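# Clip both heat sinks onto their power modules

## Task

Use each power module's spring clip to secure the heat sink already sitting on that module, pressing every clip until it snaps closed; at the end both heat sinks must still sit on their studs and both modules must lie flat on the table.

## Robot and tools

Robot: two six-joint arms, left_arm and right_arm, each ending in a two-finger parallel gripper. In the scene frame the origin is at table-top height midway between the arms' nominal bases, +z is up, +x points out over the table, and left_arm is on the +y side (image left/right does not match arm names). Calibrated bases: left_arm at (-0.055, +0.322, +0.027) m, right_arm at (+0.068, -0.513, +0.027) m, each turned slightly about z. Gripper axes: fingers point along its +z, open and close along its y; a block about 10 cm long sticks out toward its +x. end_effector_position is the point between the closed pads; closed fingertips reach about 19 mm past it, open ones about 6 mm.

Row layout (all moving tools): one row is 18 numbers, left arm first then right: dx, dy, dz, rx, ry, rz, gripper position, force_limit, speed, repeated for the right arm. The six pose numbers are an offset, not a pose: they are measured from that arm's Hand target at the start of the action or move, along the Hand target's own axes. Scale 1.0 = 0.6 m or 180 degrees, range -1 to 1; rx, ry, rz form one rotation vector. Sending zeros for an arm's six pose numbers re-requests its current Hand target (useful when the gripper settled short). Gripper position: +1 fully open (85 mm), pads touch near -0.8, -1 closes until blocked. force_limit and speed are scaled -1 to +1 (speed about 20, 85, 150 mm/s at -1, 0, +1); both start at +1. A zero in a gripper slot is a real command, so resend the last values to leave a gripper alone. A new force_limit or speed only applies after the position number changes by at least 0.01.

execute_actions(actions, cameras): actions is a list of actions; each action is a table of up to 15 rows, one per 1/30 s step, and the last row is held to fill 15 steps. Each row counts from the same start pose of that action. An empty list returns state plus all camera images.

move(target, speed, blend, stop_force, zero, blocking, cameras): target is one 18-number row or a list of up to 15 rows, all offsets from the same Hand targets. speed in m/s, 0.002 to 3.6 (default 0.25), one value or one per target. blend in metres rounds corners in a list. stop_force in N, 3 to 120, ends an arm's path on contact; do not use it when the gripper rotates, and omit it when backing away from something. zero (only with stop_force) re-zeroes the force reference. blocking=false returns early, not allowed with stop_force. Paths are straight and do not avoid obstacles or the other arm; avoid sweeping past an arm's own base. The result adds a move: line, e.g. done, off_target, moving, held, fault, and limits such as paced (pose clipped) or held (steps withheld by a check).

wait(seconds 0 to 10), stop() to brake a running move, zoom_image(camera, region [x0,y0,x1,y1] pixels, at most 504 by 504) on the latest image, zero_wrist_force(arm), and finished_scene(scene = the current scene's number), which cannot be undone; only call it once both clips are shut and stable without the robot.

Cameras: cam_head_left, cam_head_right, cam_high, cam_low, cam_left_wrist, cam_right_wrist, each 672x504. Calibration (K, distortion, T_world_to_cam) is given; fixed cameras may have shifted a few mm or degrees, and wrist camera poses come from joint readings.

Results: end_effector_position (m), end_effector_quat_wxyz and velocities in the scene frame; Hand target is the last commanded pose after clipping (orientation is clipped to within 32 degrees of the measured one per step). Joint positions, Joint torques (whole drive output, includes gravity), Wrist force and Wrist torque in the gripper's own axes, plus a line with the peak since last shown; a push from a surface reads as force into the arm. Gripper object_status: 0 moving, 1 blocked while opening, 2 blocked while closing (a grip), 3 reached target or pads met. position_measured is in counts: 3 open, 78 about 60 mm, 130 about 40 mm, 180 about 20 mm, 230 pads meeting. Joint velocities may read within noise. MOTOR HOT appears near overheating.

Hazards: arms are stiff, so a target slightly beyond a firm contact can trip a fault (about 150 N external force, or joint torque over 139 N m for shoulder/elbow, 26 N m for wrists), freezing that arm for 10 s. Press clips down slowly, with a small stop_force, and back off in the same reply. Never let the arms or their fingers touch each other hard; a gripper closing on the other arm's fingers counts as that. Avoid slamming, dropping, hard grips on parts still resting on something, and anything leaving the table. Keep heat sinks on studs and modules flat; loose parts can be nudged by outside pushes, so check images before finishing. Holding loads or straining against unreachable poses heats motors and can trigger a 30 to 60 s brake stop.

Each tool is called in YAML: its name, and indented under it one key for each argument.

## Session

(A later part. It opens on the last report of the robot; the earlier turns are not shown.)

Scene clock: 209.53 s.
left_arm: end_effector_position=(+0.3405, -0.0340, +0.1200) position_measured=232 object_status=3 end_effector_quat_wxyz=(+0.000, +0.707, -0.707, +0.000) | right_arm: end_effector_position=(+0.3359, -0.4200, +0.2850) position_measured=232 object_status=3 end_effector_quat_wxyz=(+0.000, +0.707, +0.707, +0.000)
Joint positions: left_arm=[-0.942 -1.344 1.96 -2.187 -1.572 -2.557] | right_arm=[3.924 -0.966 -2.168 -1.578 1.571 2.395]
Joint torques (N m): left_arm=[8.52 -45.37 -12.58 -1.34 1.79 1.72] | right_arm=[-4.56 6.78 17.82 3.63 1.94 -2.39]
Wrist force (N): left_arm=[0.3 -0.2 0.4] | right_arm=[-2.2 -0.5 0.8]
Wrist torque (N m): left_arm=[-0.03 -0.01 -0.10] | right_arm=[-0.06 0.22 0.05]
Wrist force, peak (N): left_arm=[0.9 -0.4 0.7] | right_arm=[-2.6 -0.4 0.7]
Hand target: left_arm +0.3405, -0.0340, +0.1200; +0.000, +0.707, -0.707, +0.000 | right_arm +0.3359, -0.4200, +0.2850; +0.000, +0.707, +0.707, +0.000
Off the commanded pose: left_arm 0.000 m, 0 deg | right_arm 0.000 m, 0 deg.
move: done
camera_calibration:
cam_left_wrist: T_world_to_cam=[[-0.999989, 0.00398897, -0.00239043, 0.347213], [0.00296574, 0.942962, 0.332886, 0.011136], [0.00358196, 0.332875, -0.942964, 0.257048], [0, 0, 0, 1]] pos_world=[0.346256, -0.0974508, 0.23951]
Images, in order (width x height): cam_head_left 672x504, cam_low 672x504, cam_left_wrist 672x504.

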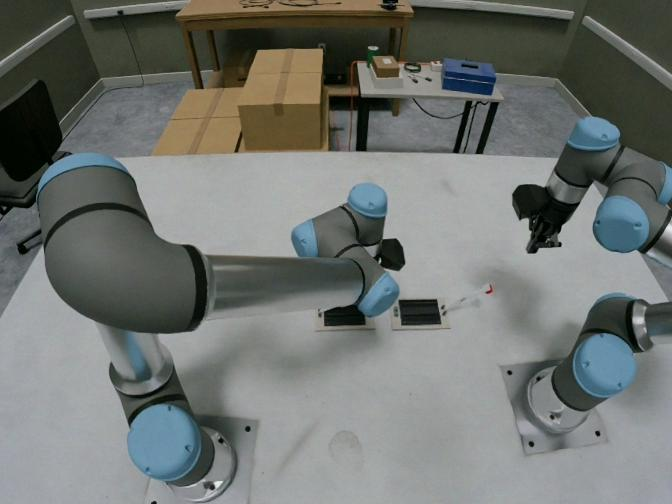

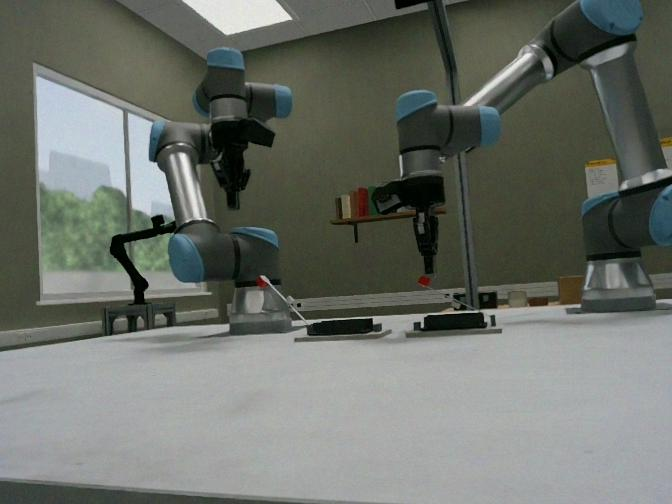

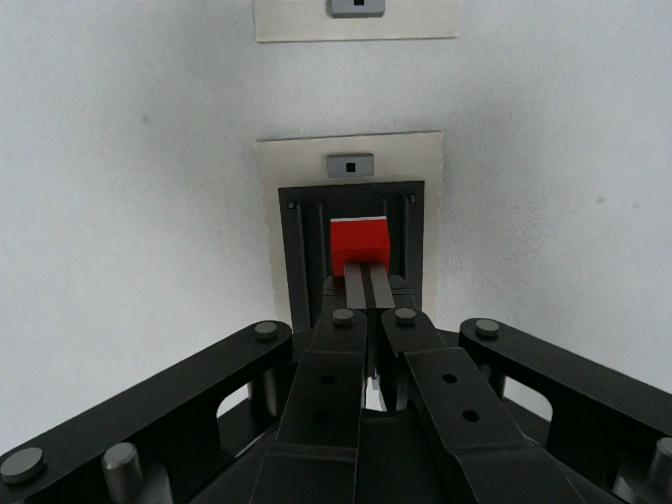

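move:
  target: [0.0333, -0.001, 0.0533, 0, 0, 0, -1, 0, 0, 0, 0, 0, 0, 0, 0, -1, 0, 0]
  speed: 0.06
  stop_force: 10
  cameras: ["cam_left_wrist", "cam_low"]

zoom_image:
  camera: "cam_low"
  region: [380, 210, 520, 350]

zoom_image:
  camera: "cam_left_wrist"
  region: [260, 100, 460, 300]

Scene clock: 218.07 s.
left_arm: end_effector_position=(+0.3411, -0.0540, +0.0881) position_measured=232 object_status=3 end_effector_quat_wxyz=(+0.000, +0.707, -0.707, +0.000) | right_arm: end_effector_position=(+0.3359, -0.4200, +0.2850) position_measured=232 object_status=3 end_effector_quat_wxyz=(+0.000, +0.707, +0.707, +0.000)
Joint positions: left_arm=[-0.962 -1.266 1.956 -2.261 -1.572 -2.577] | right_arm=[3.924 -0.966 -2.168 -1.578 1.571 2.395]
Joint torques (N m): left_arm=[9.77 -45.08 -11.47 -1.19 1.78 1.67] | right_arm=[-5.35 6.72 17.44 4.12 2.07 -2.33]
Wrist force (N): left_arm=[0.6 -0.6 0.1] | right_arm=[-2.2 -0.2 0.8]
Wrist torque (N m): left_arm=[-0.08 -0.06 -0.05] | right_arm=[-0.01 0.22 0.05]
Wrist force, peak (N): left_arm=[1.2 -0.4 0.9] | right_arm=[-2.5 -0.3 0.9]
Hand target: left_arm +0.3411, -0.0540, +0.0881; +0.000, +0.707, -0.707, +0.000 | right_arm +0.3359, -0.4200, +0.2850; +0.000, +0.707, +0.707, +0.000
Off the commanded pose: left_arm 0.000 m, 0 deg | right_arm 0.000 m, 0 deg.
move: done
camera_calibration:
cam_left_wrist: T_world_to_cam=[[-0.999989, 0.00398897, -0.00239043, 0.347816], [0.00296574, 0.942962, 0.332886, 0.0406458], [0.00358196, 0.332875, -0.942964, 0.233529], [0, 0, 0, 1]] pos_world=[0.346856, -0.117451, 0.20751]
Images, in order (width x height): cam_low 672x504, cam_left_wrist 672x504.

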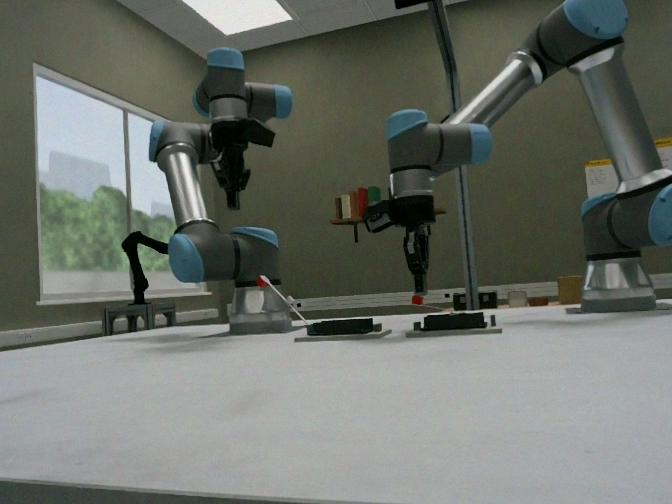

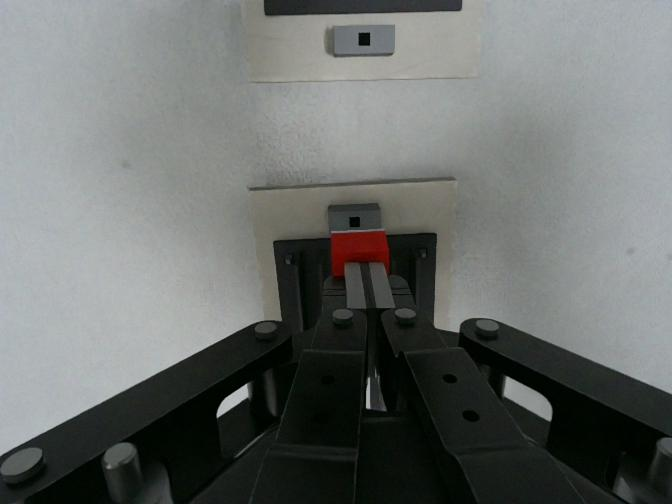

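Scaled by 3.600 from the camera's 672x504 image, which has a finer 960x720 frame.

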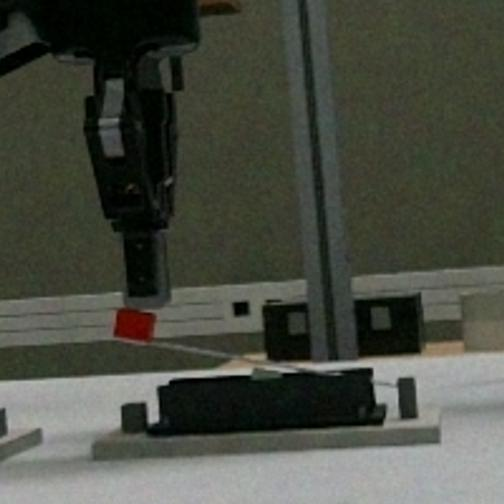

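Scaled by 2.520 from the camera's 672x504 image, which has a finer 960x720 frame.

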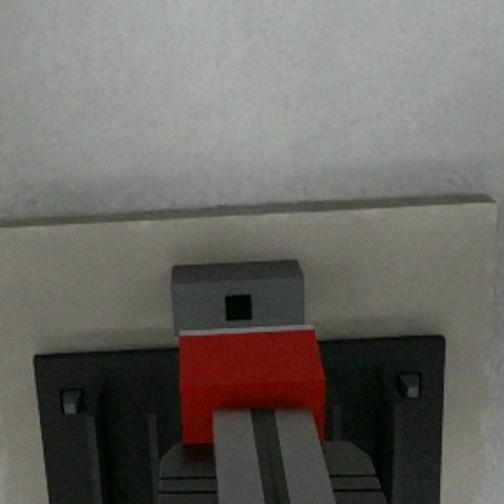

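move:
  target:
    - [0.0117, -0.003, 0.0133, 0, 0, 0, -1, 0, 0, 0, 0, 0, 0, 0, 0, -1, 0, 0]
    - [0.0117, -0.003, 0.0685, 0, 0, 0, -1, 0, 0, 0, 0, 0, 0, 0, 0, -1, 0, 0]
  speed: [0.05, 0.015]
  blend: [0.003, 0]
  stop_force: 30
  cameras: ["cam_left_wrist", "cam_low"]

zoom_image:
  camera: "cam_low"
  region: [380, 210, 520, 350]

zoom_image:
  camera: "cam_left_wrist"
  region: [260, 100, 460, 300]

Scene clock: 228.40 s.
left_arm: end_effector_position=(+0.3429, -0.0610, +0.0566) position_measured=232 object_status=3 end_effector_quat_wxyz=(+0.000, +0.707, -0.707, +0.000) | right_arm: end_effector_position=(+0.3359, -0.4200, +0.2850) position_measured=232 object_status=3 end_effector_quat_wxyz=(+0.000, +0.707, +0.707, +0.000)
Joint positions: left_arm=[-0.966 -1.2 1.967 -2.337 -1.572 -2.581] | right_arm=[3.924 -0.966 -2.168 -1.578 1.571 2.395]
Joint torques (N m): left_arm=[2.82 -36.81 -18.07 1.82 1.71 1.42] | right_arm=[-4.7 7.15 18.95 4.06 1.95 -2.46]
Wrist force (N): left_arm=[4.6 -1.9 -18.9] | right_arm=[-1.9 -0.2 0.6]
Wrist torque (N m): left_arm=[-0.04 0.16 0.00] | right_arm=[0.00 0.18 0.05]
Wrist force, peak (N): left_arm=[-17.2 12.9 -69.9] | right_arm=[-2.5 -0.3 1.2]
Hand target: left_arm +0.3429, -0.0610, +0.0566; +0.000, +0.707, -0.707, +0.000 (not the last commanded pose) | right_arm +0.3359, -0.4200, +0.2850; +0.000, +0.707, +0.707, +0.000
Off the commanded pose: left_arm 0.010 m, 0 deg | right_arm 0.000 m, 0 deg.
move: contact (left_arm); path passed 1 of 2 targets
camera_calibration:
cam_left_wrist: T_world_to_cam=[[-0.999989, 0.00398963, -0.0023897, 0.349569], [0.00296581, 0.942888, 0.333096, 0.0576488], [0.00358215, 0.333085, -0.94289, 0.206256], [0, 0, 0, 1]] pos_world=[0.348656, -0.124452, 0.17611]
Images, in order (width x height): cam_low 672x504, cam_left_wrist 672x504.

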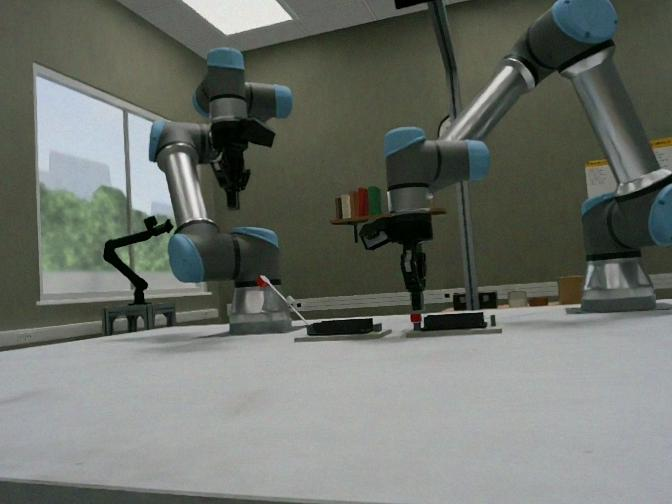

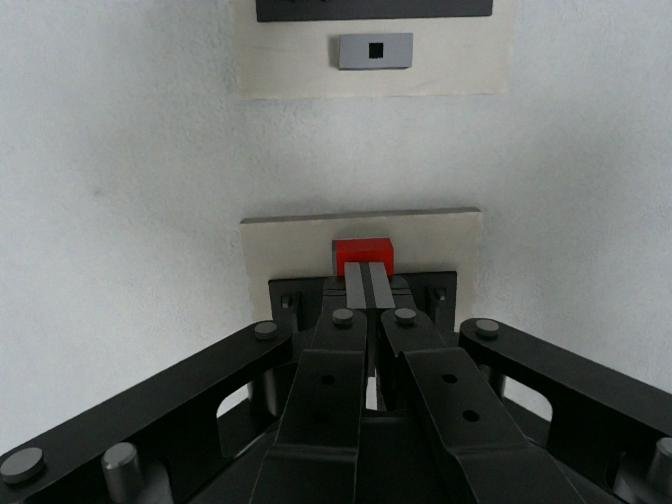

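Scaled by 3.600 from the camera's 672x504 image, which has a finer 960x720 frame.

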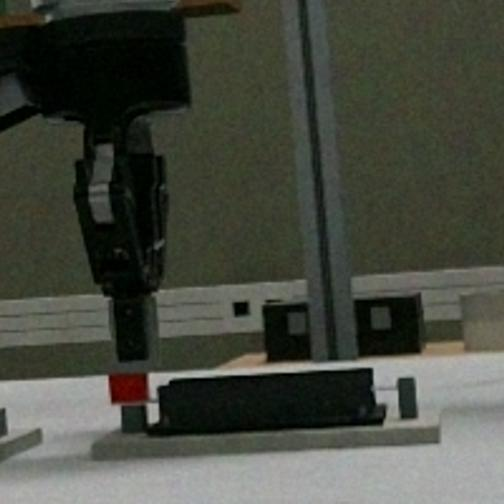

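Scaled by 2.520 from the camera's 672x504 image, which has a finer 960x720 frame.

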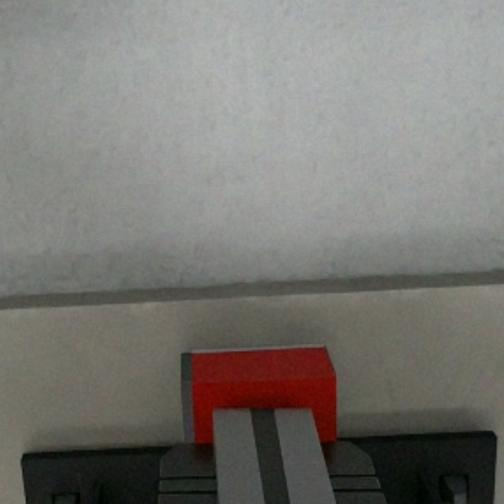

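move:
  target: [0, 0, -0.05, 0, 0, 0, -1, 0, 0, 0, 0, 0, 0, 0, 0, -1, 0, 0]
  speed: 0.05
  cameras: ["cam_left_wrist", "cam_low"]

zoom_image:
  camera: "cam_low"
  region: [380, 210, 520, 350]

zoom_image:
  camera: "cam_left_wrist"
  region: [260, 100, 460, 300]

Scene clock: 234.77 s.
left_arm: end_effector_position=(+0.3430, -0.0611, +0.0869) position_measured=232 object_status=3 end_effector_quat_wxyz=(+0.000, +0.707, -0.707, +0.000) end_effector_velocity=(+0.000, +0.000, -0.002) end_effector_angular_velocity=(+0.000, +0.001, +0.000) | right_arm: end_effector_position=(+0.3359, -0.4200, +0.2850) position_measured=232 object_status=3 end_effector_quat_wxyz=(+0.000, +0.707, +0.707, +0.000)
Joint positions: left_arm=[-0.966 -1.251 1.939 -2.26 -1.572 -2.581] | right_arm=[3.924 -0.966 -2.168 -1.578 1.571 2.395]
Joint velocities: left_arm=[0 0.003 0.002 -0.005 -0.001 0] | right_arm=[within noise]
Joint torques (N m): left_arm=[7.47 -22.09 -11.1 -5.28 2.01 1.79] | right_arm=[-4.75 6.82 18.6 4.15 2.03 -2.31]
Wrist force (N): left_arm=[0.0 -0.9 1.6] | right_arm=[-2.2 -0.4 0.9]
Wrist torque (N m): left_arm=[-0.12 0.04 -0.02] | right_arm=[-0.04 0.23 0.05]
Wrist force, peak (N): left_arm=[4.7 -1.9 -19.2] | right_arm=[-2.3 -0.5 1.2]
Hand target: left_arm +0.3429, -0.0610, +0.0866; +0.000, +0.707, -0.707, +0.000 | right_arm +0.3359, -0.4200, +0.2850; +0.000, +0.707, +0.707, +0.000
Off the commanded pose: left_arm 0.000 m, 0 deg | right_arm 0.000 m, 0 deg.
move: done
camera_calibration:
cam_left_wrist: T_world_to_cam=[[-0.999988, 0.00405646, -0.00257927, 0.349788], [0.00296687, 0.942993, 0.332798, 0.0477559], [0.00378222, 0.332787, -0.942995, 0.234678], [0, 0, 0, 1]] pos_world=[0.348755, -0.12455, 0.20631]
Images, in order (width x height): cam_low 672x504, cam_left_wrist 672x504.

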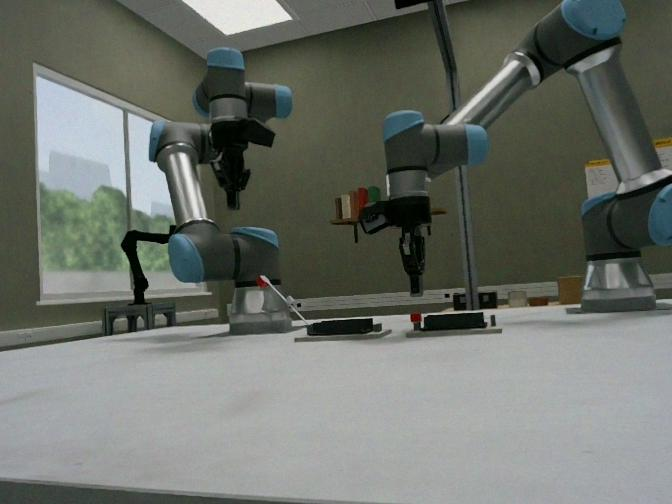

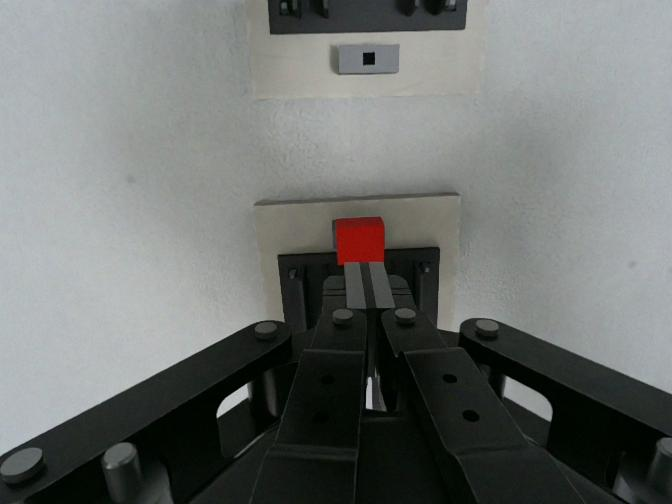

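Scaled by 3.600 from the camera's 672x504 image, which has a finer 960x720 frame.

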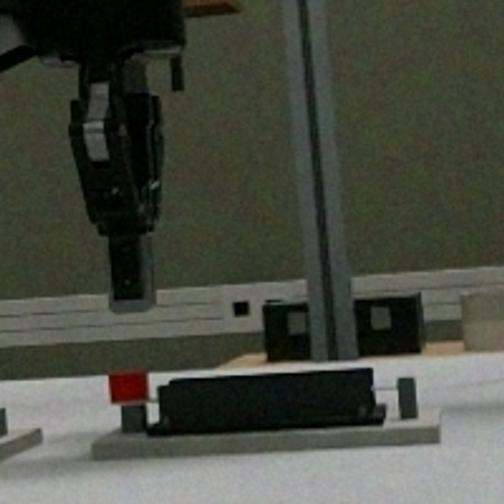

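Scaled by 2.520 from the camera's 672x504 image, which has a finer 960x720 frame.

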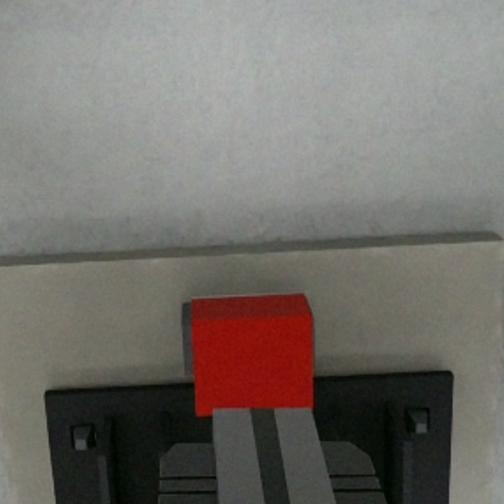

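move:
  target: [0.15, 0, -0.03, 0, 0, 0, -1, 0, 0, 0, 0, 0, 0, 0, 0, -1, 0, 0]
  speed: 0.2
  cameras: ["cam_left_wrist", "cam_head_left"]

zoom_image:
  camera: "cam_left_wrist"
  region: [260, 180, 460, 340]

Scene clock: 245.57 s.
left_arm: end_effector_position=(+0.3429, -0.1509, +0.1046) position_measured=232 object_status=3 end_effector_quat_wxyz=(+0.000, +0.707, -0.707, +0.000) | right_arm: end_effector_position=(+0.3359, -0.4200, +0.2850) position_measured=232 object_status=3 end_effector_quat_wxyz=(+0.000, +0.707, +0.707, +0.000)
Joint positions: left_arm=[-1.044 -1.144 1.724 -2.15 -1.572 -2.66] | right_arm=[3.924 -0.966 -2.168 -1.578 1.571 2.395]
Joint torques (N m): left_arm=[5.96 -51.12 -27.28 -4.75 1.75 1.41] | right_arm=[-4.31 6.09 18.65 4.01 2.08 -2.4]
Wrist force (N): left_arm=[-0.6 -0.5 1.9] | right_arm=[-2.3 -0.2 0.9]
Wrist torque (N m): left_arm=[-0.06 0.12 -0.20] | right_arm=[-0.01 0.24 0.05]
Wrist force, peak (N): left_arm=[-2.9 -1.0 2.4] | right_arm=[-2.6 -0.3 0.8]
Hand target: left_arm +0.3430, -0.1510, +0.1047; +0.000, +0.707, -0.707, +0.000 | right_arm +0.3359, -0.4200, +0.2850; +0.000, +0.707, +0.707, +0.000
Off the commanded pose: left_arm 0.000 m, 0 deg | right_arm 0.000 m, 0 deg.
move: done
camera_calibration:
cam_left_wrist: T_world_to_cam=[[-0.999989, 0.00404897, -0.00226081, 0.350127], [0.00306437, 0.942857, 0.333184, 0.126492], [0.00348067, 0.333174, -0.942859, 0.281446], [0, 0, 0, 1]] pos_world=[0.348756, -0.214452, 0.22401]
Images, in order (width x height): cam_head_left 672x504, cam_left_wrist 672x504.

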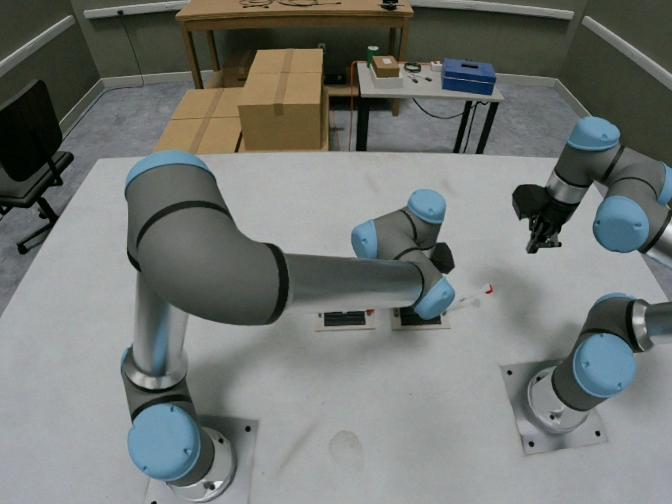

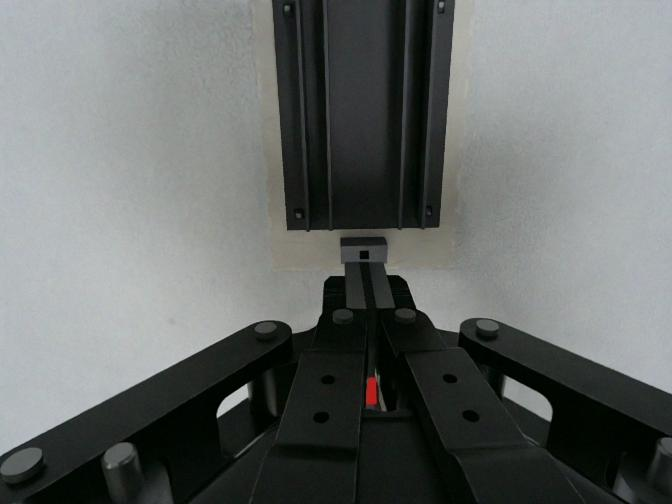

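Scaled by 2.520 from the camera's 672x504 image, which has a finer 960x720 frame.

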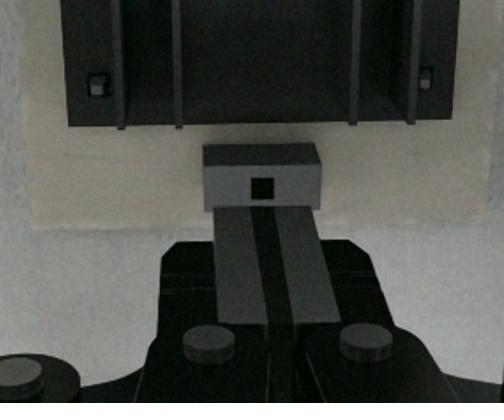

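move:
  target: [-0.4183, -0.0033, -0.2417, 0, 0.222, 0, -1, 0, 0, -0.0083, -0.0033, 0.2817, 0, 0, 0, -1, 0, 0]
  speed: 0.25
  cameras: ["cam_left_wrist", "cam_right_wrist", "cam_low", "cam_head_left"]

zoom_image:
  camera: "cam_left_wrist"
  region: [230, 60, 480, 310]

zoom_image:
  camera: "cam_low"
  region: [160, 200, 360, 360]

Scene clock: 270.57 s.
left_arm: end_effector_position=(+0.3449, +0.1001, +0.2496) position_measured=232 object_status=3 end_effector_quat_wxyz=(+0.242, +0.665, -0.664, +0.242) | right_arm: end_effector_position=(+0.3338, -0.4250, +0.1159) position_measured=232 object_status=3 end_effector_quat_wxyz=(+0.000, +0.707, +0.707, +0.000)
Joint positions: left_arm=[-0.434 -1.685 2.223 -2.477 -2.178 -2.166] | right_arm=[3.916 -1.097 -2.564 -1.052 1.571 2.388]
Joint torques (N m): left_arm=[9.3 -8.15 -30.51 -5.69 -2.61 0.37] | right_arm=[-0.89 9.69 29.54 2.81 2.05 -1.28]
Wrist force (N): left_arm=[-0.6 0.2 0.9] | right_arm=[-2.4 -0.5 0.9]
Wrist torque (N m): left_arm=[0.04 -0.07 0.04] | right_arm=[-0.12 0.28 0.02]
Wrist force, peak (N): left_arm=[2.7 -0.4 2.9] | right_arm=[-2.4 -0.2 2.1]
Hand target: left_arm +0.3449, +0.1001, +0.2496; +0.242, +0.665, -0.664, +0.242 | right_arm +0.3339, -0.4250, +0.1160; +0.000, +0.707, +0.707, +0.000
Off the commanded pose: left_arm 0.000 m, 0 deg | right_arm 0.000 m, 0 deg.
move: done
camera_calibration:
cam_left_wrist: T_world_to_cam=[[-0.999988, 0.00097785, -0.00472849, 0.35223], [0.00257146, 0.936707, -0.350105, 0.0127992], [0.00408686, -0.350113, -0.936699, 0.401142], [0, 0, 0, 1]] pos_world=[0.350553, 0.128111, 0.381896]
cam_right_wrist: T_world_to_cam=[[0.99972, 0.0118157, 0.0205096, -0.328449], [0.00419504, -0.941223, 0.337761, -0.423455], [0.023295, -0.33758, -0.941008, 0.0859878], [0, 0, 0, 1]] pos_world=[0.32813, -0.365656, 0.230678]
Images, in order (width x height): cam_head_left 672x504, cam_low 672x504, cam_left_wrist 672x504, cam_right_wrist 672x504.

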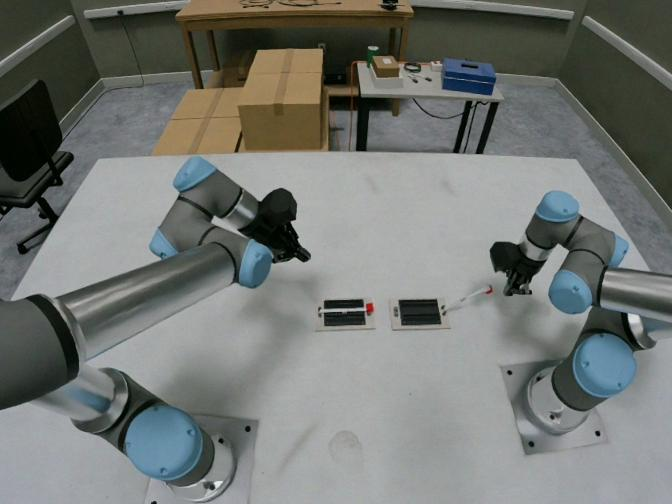

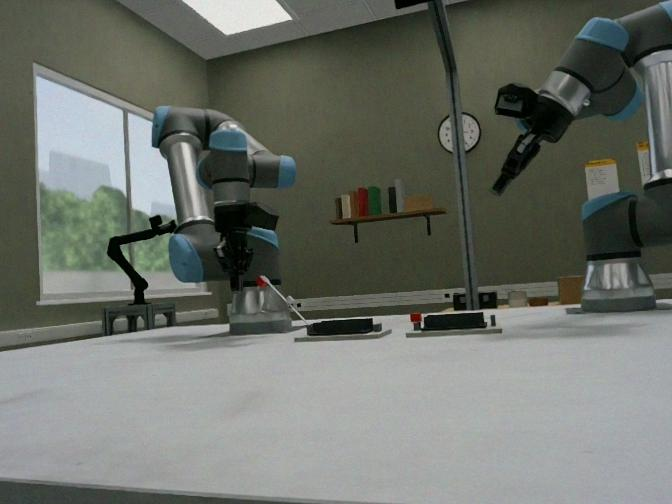

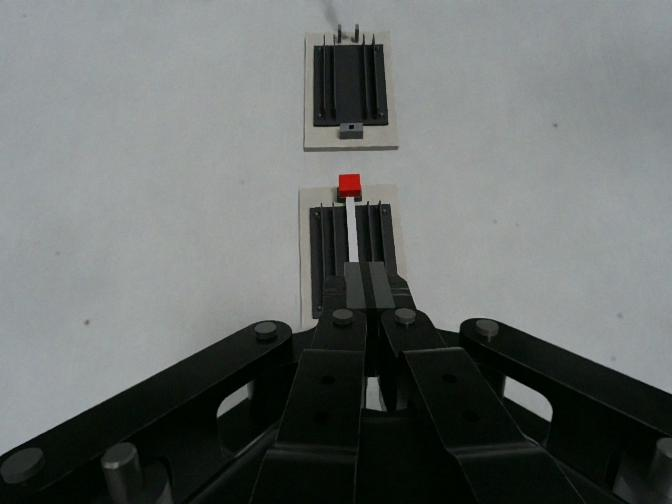

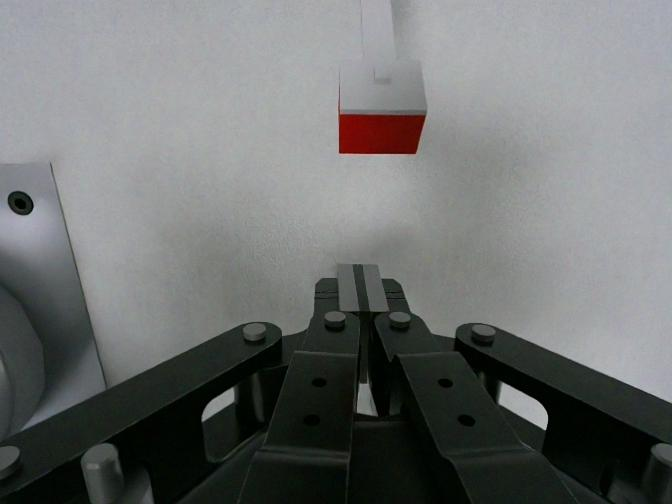

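Scaled by 2.016 from the camera's 672x504 image, which has a finer 960x720 frame.

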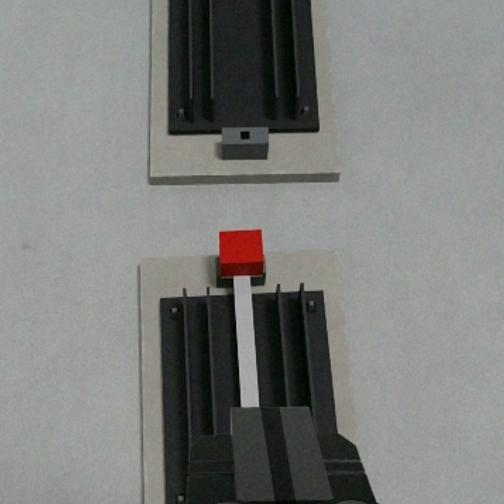

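Scaled by 2.520 from the camera's 672x504 image, which has a finer 960x720 frame.

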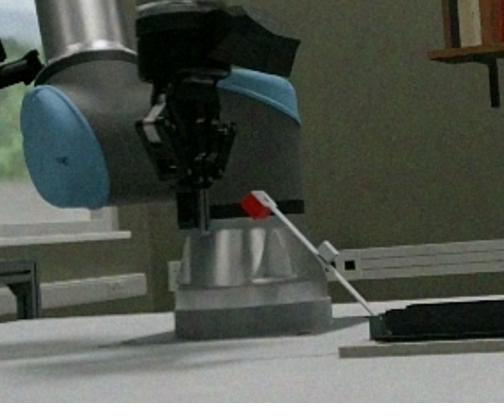

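move:
  target:
    - [0,0,0,0,0,0,-1,0,0, 0.04, 0.005, 0, 0, 0, 0, -1, 0, 0]
    - [0,0,0,0,0,0,-1,0,0, 0.0867, 0.005, -0.0333, 0, 0, 0, -1, 0, 0]
    - [0,0,0,0,0,0,-1,0,0, 0.1433, 0.005, -0.0583, 0, 0, 0, -1, 0, 0]
    - [0,0,0,0,0,0,-1,0,0, 0.205, 0.005, -0.08, 0, 0, 0, -1, 0, 0]
  speed: 0.06
  blend: [0.005, 0.005, 0.005, 0]
  stop_force: 10
  cameras: ["cam_left_wrist", "cam_right_wrist", "cam_low"]

zoom_image:
  camera: "cam_low"
  region: [180, 180, 380, 360]

Scene clock: 287.80 s.
left_arm: end_effector_position=(+0.3449, +0.1001, +0.2496) position_measured=232 object_status=3 end_effector_quat_wxyz=(+0.242, +0.665, -0.664, +0.242) | right_arm: end_effector_position=(+0.3370, -0.3020, +0.1640) position_measured=232 object_status=3 end_effector_quat_wxyz=(+0.000, +0.707, +0.707, +0.000)
Joint positions: left_arm=[-0.434 -1.685 2.223 -2.477 -2.178 -2.166] | right_arm=[4.166 -1.24 -2.351 -1.121 1.571 2.638]
Joint torques (N m): left_arm=[7.21 -5.52 -30.37 -5.34 -3.27 0.86] | right_arm=[-6.79 18.77 13.3 4.9 -2.35 -2.49]
Wrist force (N): left_arm=[-0.7 0.3 0.7] | right_arm=[-2.4 -0.2 0.7]
Wrist torque (N m): left_arm=[0.05 -0.05 0.03] | right_arm=[-0.05 0.28 -0.02]
Wrist force, peak (N): left_arm=[-0.7 0.1 1.4] | right_arm=[-3.6 -0.2 0.5]
Hand target: left_arm +0.3449, +0.1001, +0.2496; +0.242, +0.665, -0.664, +0.242 | right_arm +0.3370, -0.3020, +0.1640; +0.000, +0.707, +0.707, +0.000
Off the commanded pose: left_arm 0.000 m, 0 deg | right_arm 0.000 m, 0 deg.
move: done
camera_calibration:
cam_left_wrist: T_world_to_cam=[[-0.999988, 0.001105, -0.00466881, 0.352191], [0.00267055, 0.936629, -0.350312, 0.0128524], [0.00398585, -0.35032, -0.936621, 0.401175], [0, 0, 0, 1]] pos_world=[0.350554, 0.128113, 0.381896]
cam_right_wrist: T_world_to_cam=[[0.999717, 0.011846, 0.0206067, -0.334005], [0.00419513, -0.941286, 0.337584, -0.323876], [0.0233958, -0.337402, -0.94107, 0.172633], [0, 0, 0, 1]] pos_world=[0.33123, -0.242656, 0.278678]
Images, in order (width x height): cam_low 672x504, cam_left_wrist 672x504, cam_right_wrist 672x504.

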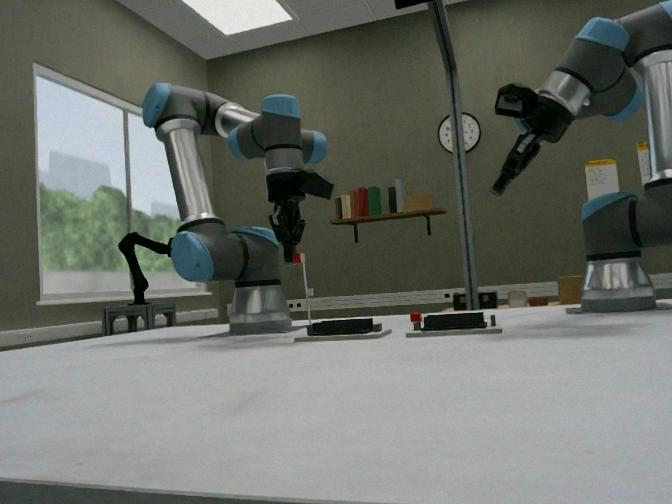

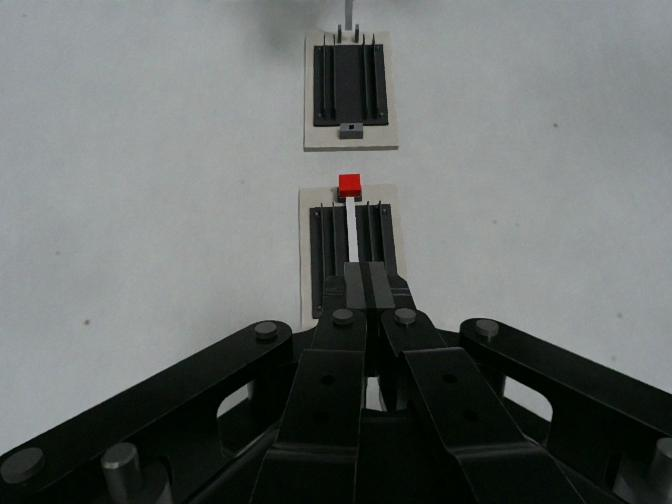

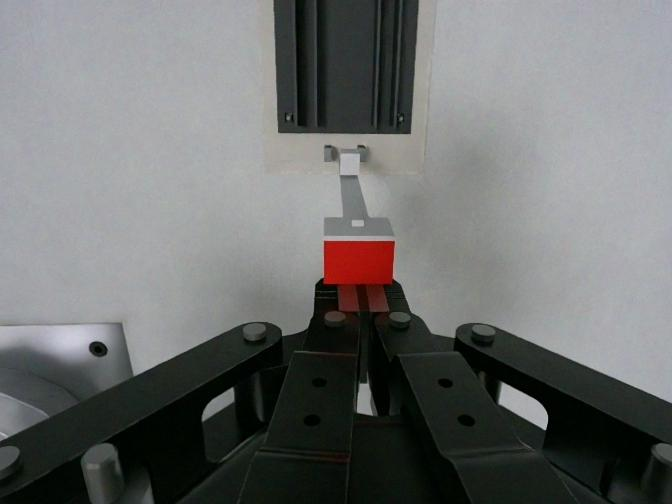

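Scaled by 2.520 from the camera's 672x504 image, which has a finer 960x720 frame.

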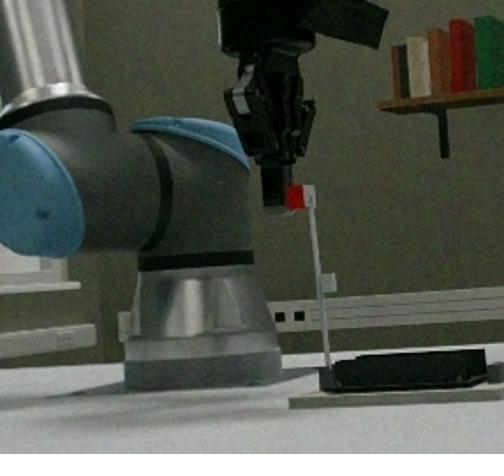

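move:
  target:
    - [0,0,0,0,0,0,-1,0,0, 0.0425, 0, 0, 0, 0, 0, -1, 0, 0]
    - [0,0,0,0,0,0,-1,0,0, 0.115, 0, 0.0083, 0, 0, 0, -1, 0, 0]
    - [0,0,0,0,0,0,-1,0,0, 0.165, 0, 0.0383, 0, 0, 0, -1, 0, 0]
    - [0,0,0,0,0,0,-1,0,0, 0.2142, 0, 0.0733, 0, 0, 0, -1, 0, 0]
  speed: 0.06
  blend: [0.01, 0.01, 0.01, 0]
  stop_force: 10
  cameras: ["cam_left_wrist", "cam_right_wrist", "cam_low"]

zoom_image:
  camera: "cam_low"
  region: [260, 220, 440, 360]

zoom_image:
  camera: "cam_right_wrist"
  region: [260, 140, 460, 320]

Scene clock: 307.40 s.
left_arm: end_effector_position=(+0.3449, +0.1001, +0.2496) position_measured=232 object_status=3 end_effector_quat_wxyz=(+0.242, +0.665, -0.664, +0.242) | right_arm: end_effector_position=(+0.3370, -0.1734, +0.1200) position_measured=232 object_status=3 end_effector_quat_wxyz=(+0.000, +0.707, +0.707, +0.000)
Joint positions: left_arm=[-0.434 -1.685 2.223 -2.477 -2.178 -2.166] | right_arm=[4.314 -1.572 -2.22 -0.921 1.571 2.785]
Joint torques (N m): left_arm=[4.3 -5.1 -26.98 -5.27 -3.2 -1.16] | right_arm=[-7.03 32.51 10.27 0.78 1.46 -2.59]
Wrist force (N): left_arm=[-0.2 0.3 1.0] | right_arm=[-1.8 -0.7 0.4]
Wrist torque (N m): left_arm=[0.05 -0.13 0.02] | right_arm=[-0.15 0.17 -0.02]
Wrist force, peak (N): left_arm=[-0.7 0.0 1.4] | right_arm=[-3.8 -0.4 0.8]
Hand target: left_arm +0.3449, +0.1001, +0.2496; +0.242, +0.665, -0.664, +0.242 | right_arm +0.3370, -0.1734, +0.1200; +0.000, +0.707, +0.707, +0.000
Off the commanded pose: left_arm 0.000 m, 0 deg | right_arm 0.000 m, 0 deg.
move: done
camera_calibration:
cam_left_wrist: T_world_to_cam=[[-0.999988, 0.001105, -0.00466881, 0.352191], [0.00267055, 0.936629, -0.350312, 0.0128524], [0.00398585, -0.35032, -0.936621, 0.401175], [0, 0, 0, 1]] pos_world=[0.350554, 0.128113, 0.381896]
cam_right_wrist: T_world_to_cam=[[0.999717, 0.011846, 0.0206067, -0.334621], [0.00419513, -0.941286, 0.337584, -0.187972], [0.0233958, -0.337402, -0.94107, 0.174616], [0, 0, 0, 1]] pos_world=[0.33123, -0.114056, 0.234678]
Images, in order (width x height): cam_low 672x504, cam_left_wrist 672x504, cam_right_wrist 672x504.

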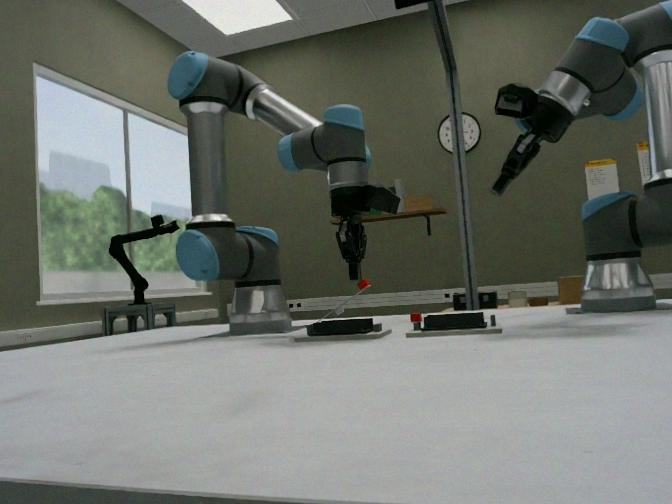

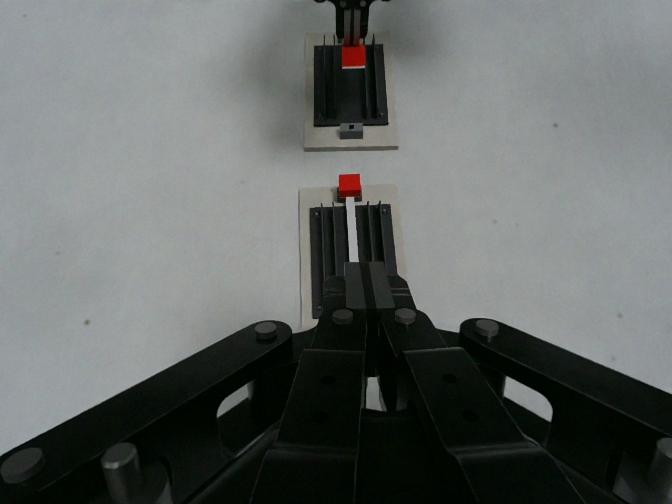

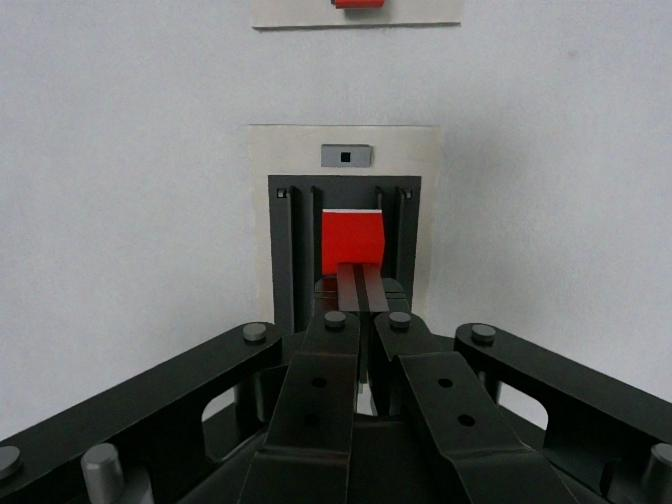

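Scaled by 2.800 from the camera's 672x504 image, which has a finer 960x720 frame.

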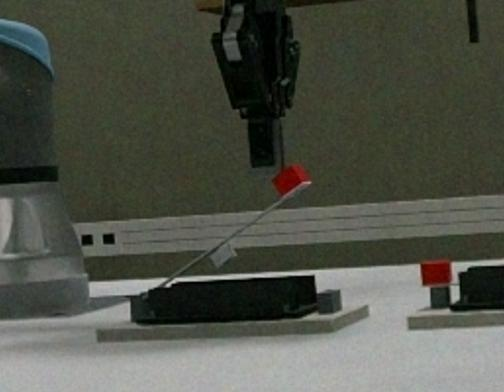

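Scaled by 2.520 from the camera's 672x504 image, which has a finer 960x720 frame.

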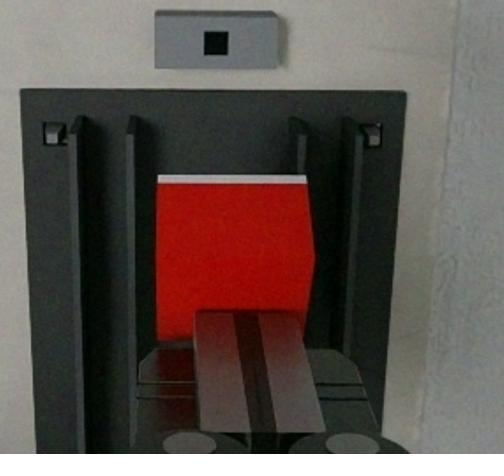

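move:
  target: [0,0,0,0,0,0,-1,0,0, 0.0383, -0.0033, 0.0533, 0, 0, 0, -1, 0, 0]
  speed: 0.06
  stop_force: 10
  cameras: ["cam_left_wrist", "cam_right_wrist", "cam_low"]

zoom_image:
  camera: "cam_low"
  region: [260, 220, 440, 360]

zoom_image:
  camera: "cam_right_wrist"
  region: [260, 140, 460, 320]

Scene clock: 315.03 s.
left_arm: end_effector_position=(+0.3449, +0.1001, +0.2496) position_measured=232 object_status=3 end_effector_quat_wxyz=(+0.242, +0.665, -0.664, +0.242) | right_arm: end_effector_position=(+0.3350, -0.1504, +0.0880) position_measured=232 object_status=3 end_effector_quat_wxyz=(+0.000, +0.707, +0.707, +0.000)
Joint positions: left_arm=[-0.434 -1.685 2.223 -2.477 -2.178 -2.166] | right_arm=[4.336 -1.673 -2.218 -0.821 1.571 2.808]
Joint torques (N m): left_arm=[3.53 -5.4 -24.54 -4.91 -2.67 -1.66] | right_arm=[-6.38 34.84 14.9 1.54 0.6 -2.78]
Wrist force (N): left_arm=[-0.8 -0.1 0.7] | right_arm=[-1.6 -0.4 0.3]
Wrist torque (N m): left_arm=[-0.01 -0.02 0.03] | right_arm=[-0.12 0.14 -0.03]
Wrist force, peak (N): left_arm=[-0.4 0.5 1.5] | right_arm=[-2.7 -0.3 -0.5]
Hand target: left_arm +0.3449, +0.1001, +0.2496; +0.242, +0.665, -0.664, +0.242 | right_arm +0.3350, -0.1505, +0.0880; +0.000, +0.707, +0.707, +0.000
Off the commanded pose: left_arm 0.000 m, 0 deg | right_arm 0.000 m, 0 deg.
move: done
camera_calibration:
cam_left_wrist: T_world_to_cam=[[-0.999988, 0.001105, -0.00466881, 0.352191], [0.00267055, 0.936629, -0.350312, 0.0128524], [0.00398585, -0.35032, -0.936621, 0.401175], [0, 0, 0, 1]] pos_world=[0.350554, 0.128113, 0.381896]
cam_right_wrist: T_world_to_cam=[[0.999717, 0.0118449, 0.0206071, -0.332237], [0.00419396, -0.941286, 0.337584, -0.155545], [0.0233958, -0.337402, -0.94107, 0.152403], [0, 0, 0, 1]] pos_world=[0.32923, -0.0910561, 0.202778]
Images, in order (width x height): cam_low 672x504, cam_left_wrist 672x504, cam_right_wrist 672x504.

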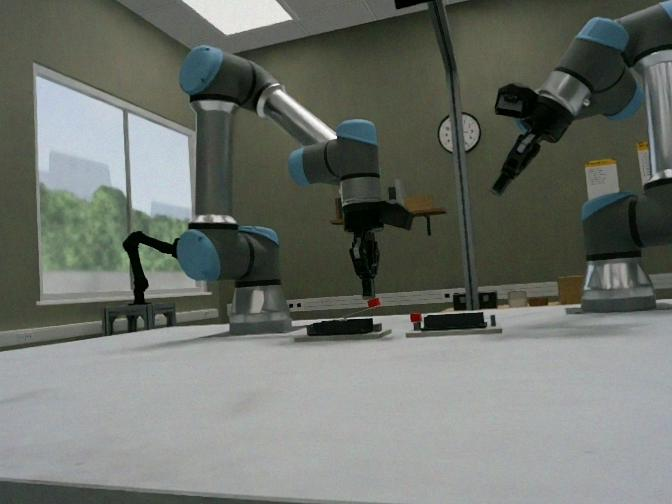

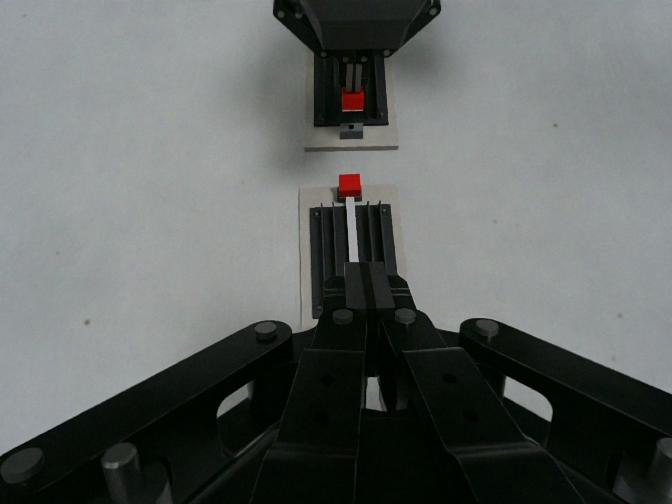

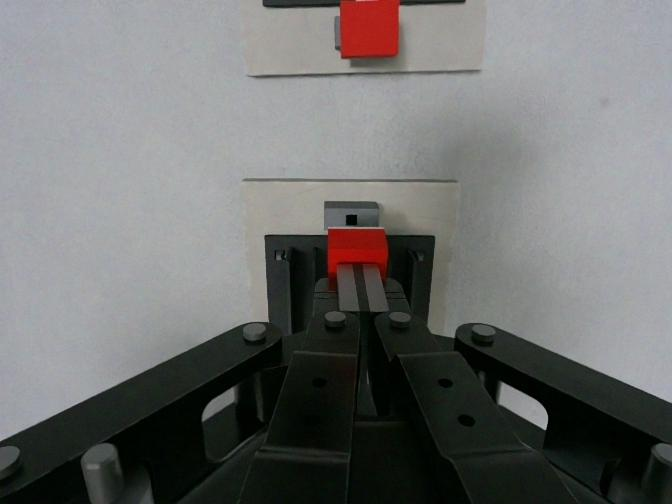

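Scaled by 2.800 from the camera's 672x504 image, which has a finer 960x720 frame.

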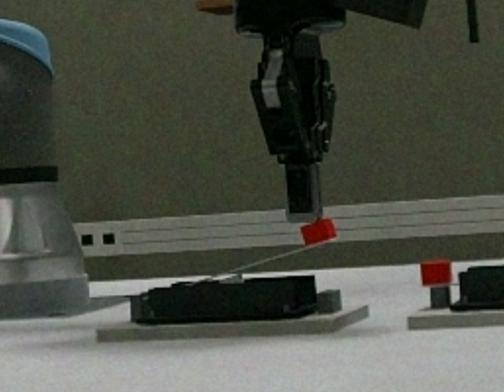

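Scaled by 2.520 from the camera's 672x504 image, which has a finer 960x720 frame.

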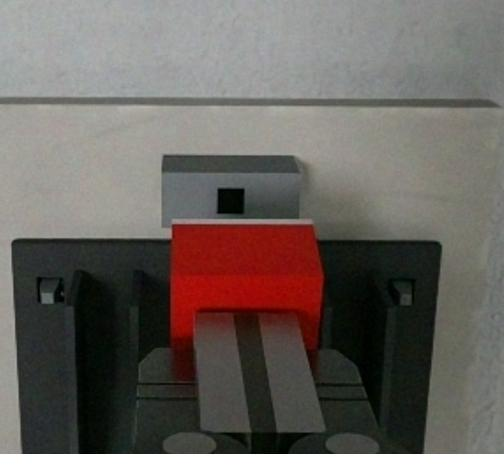

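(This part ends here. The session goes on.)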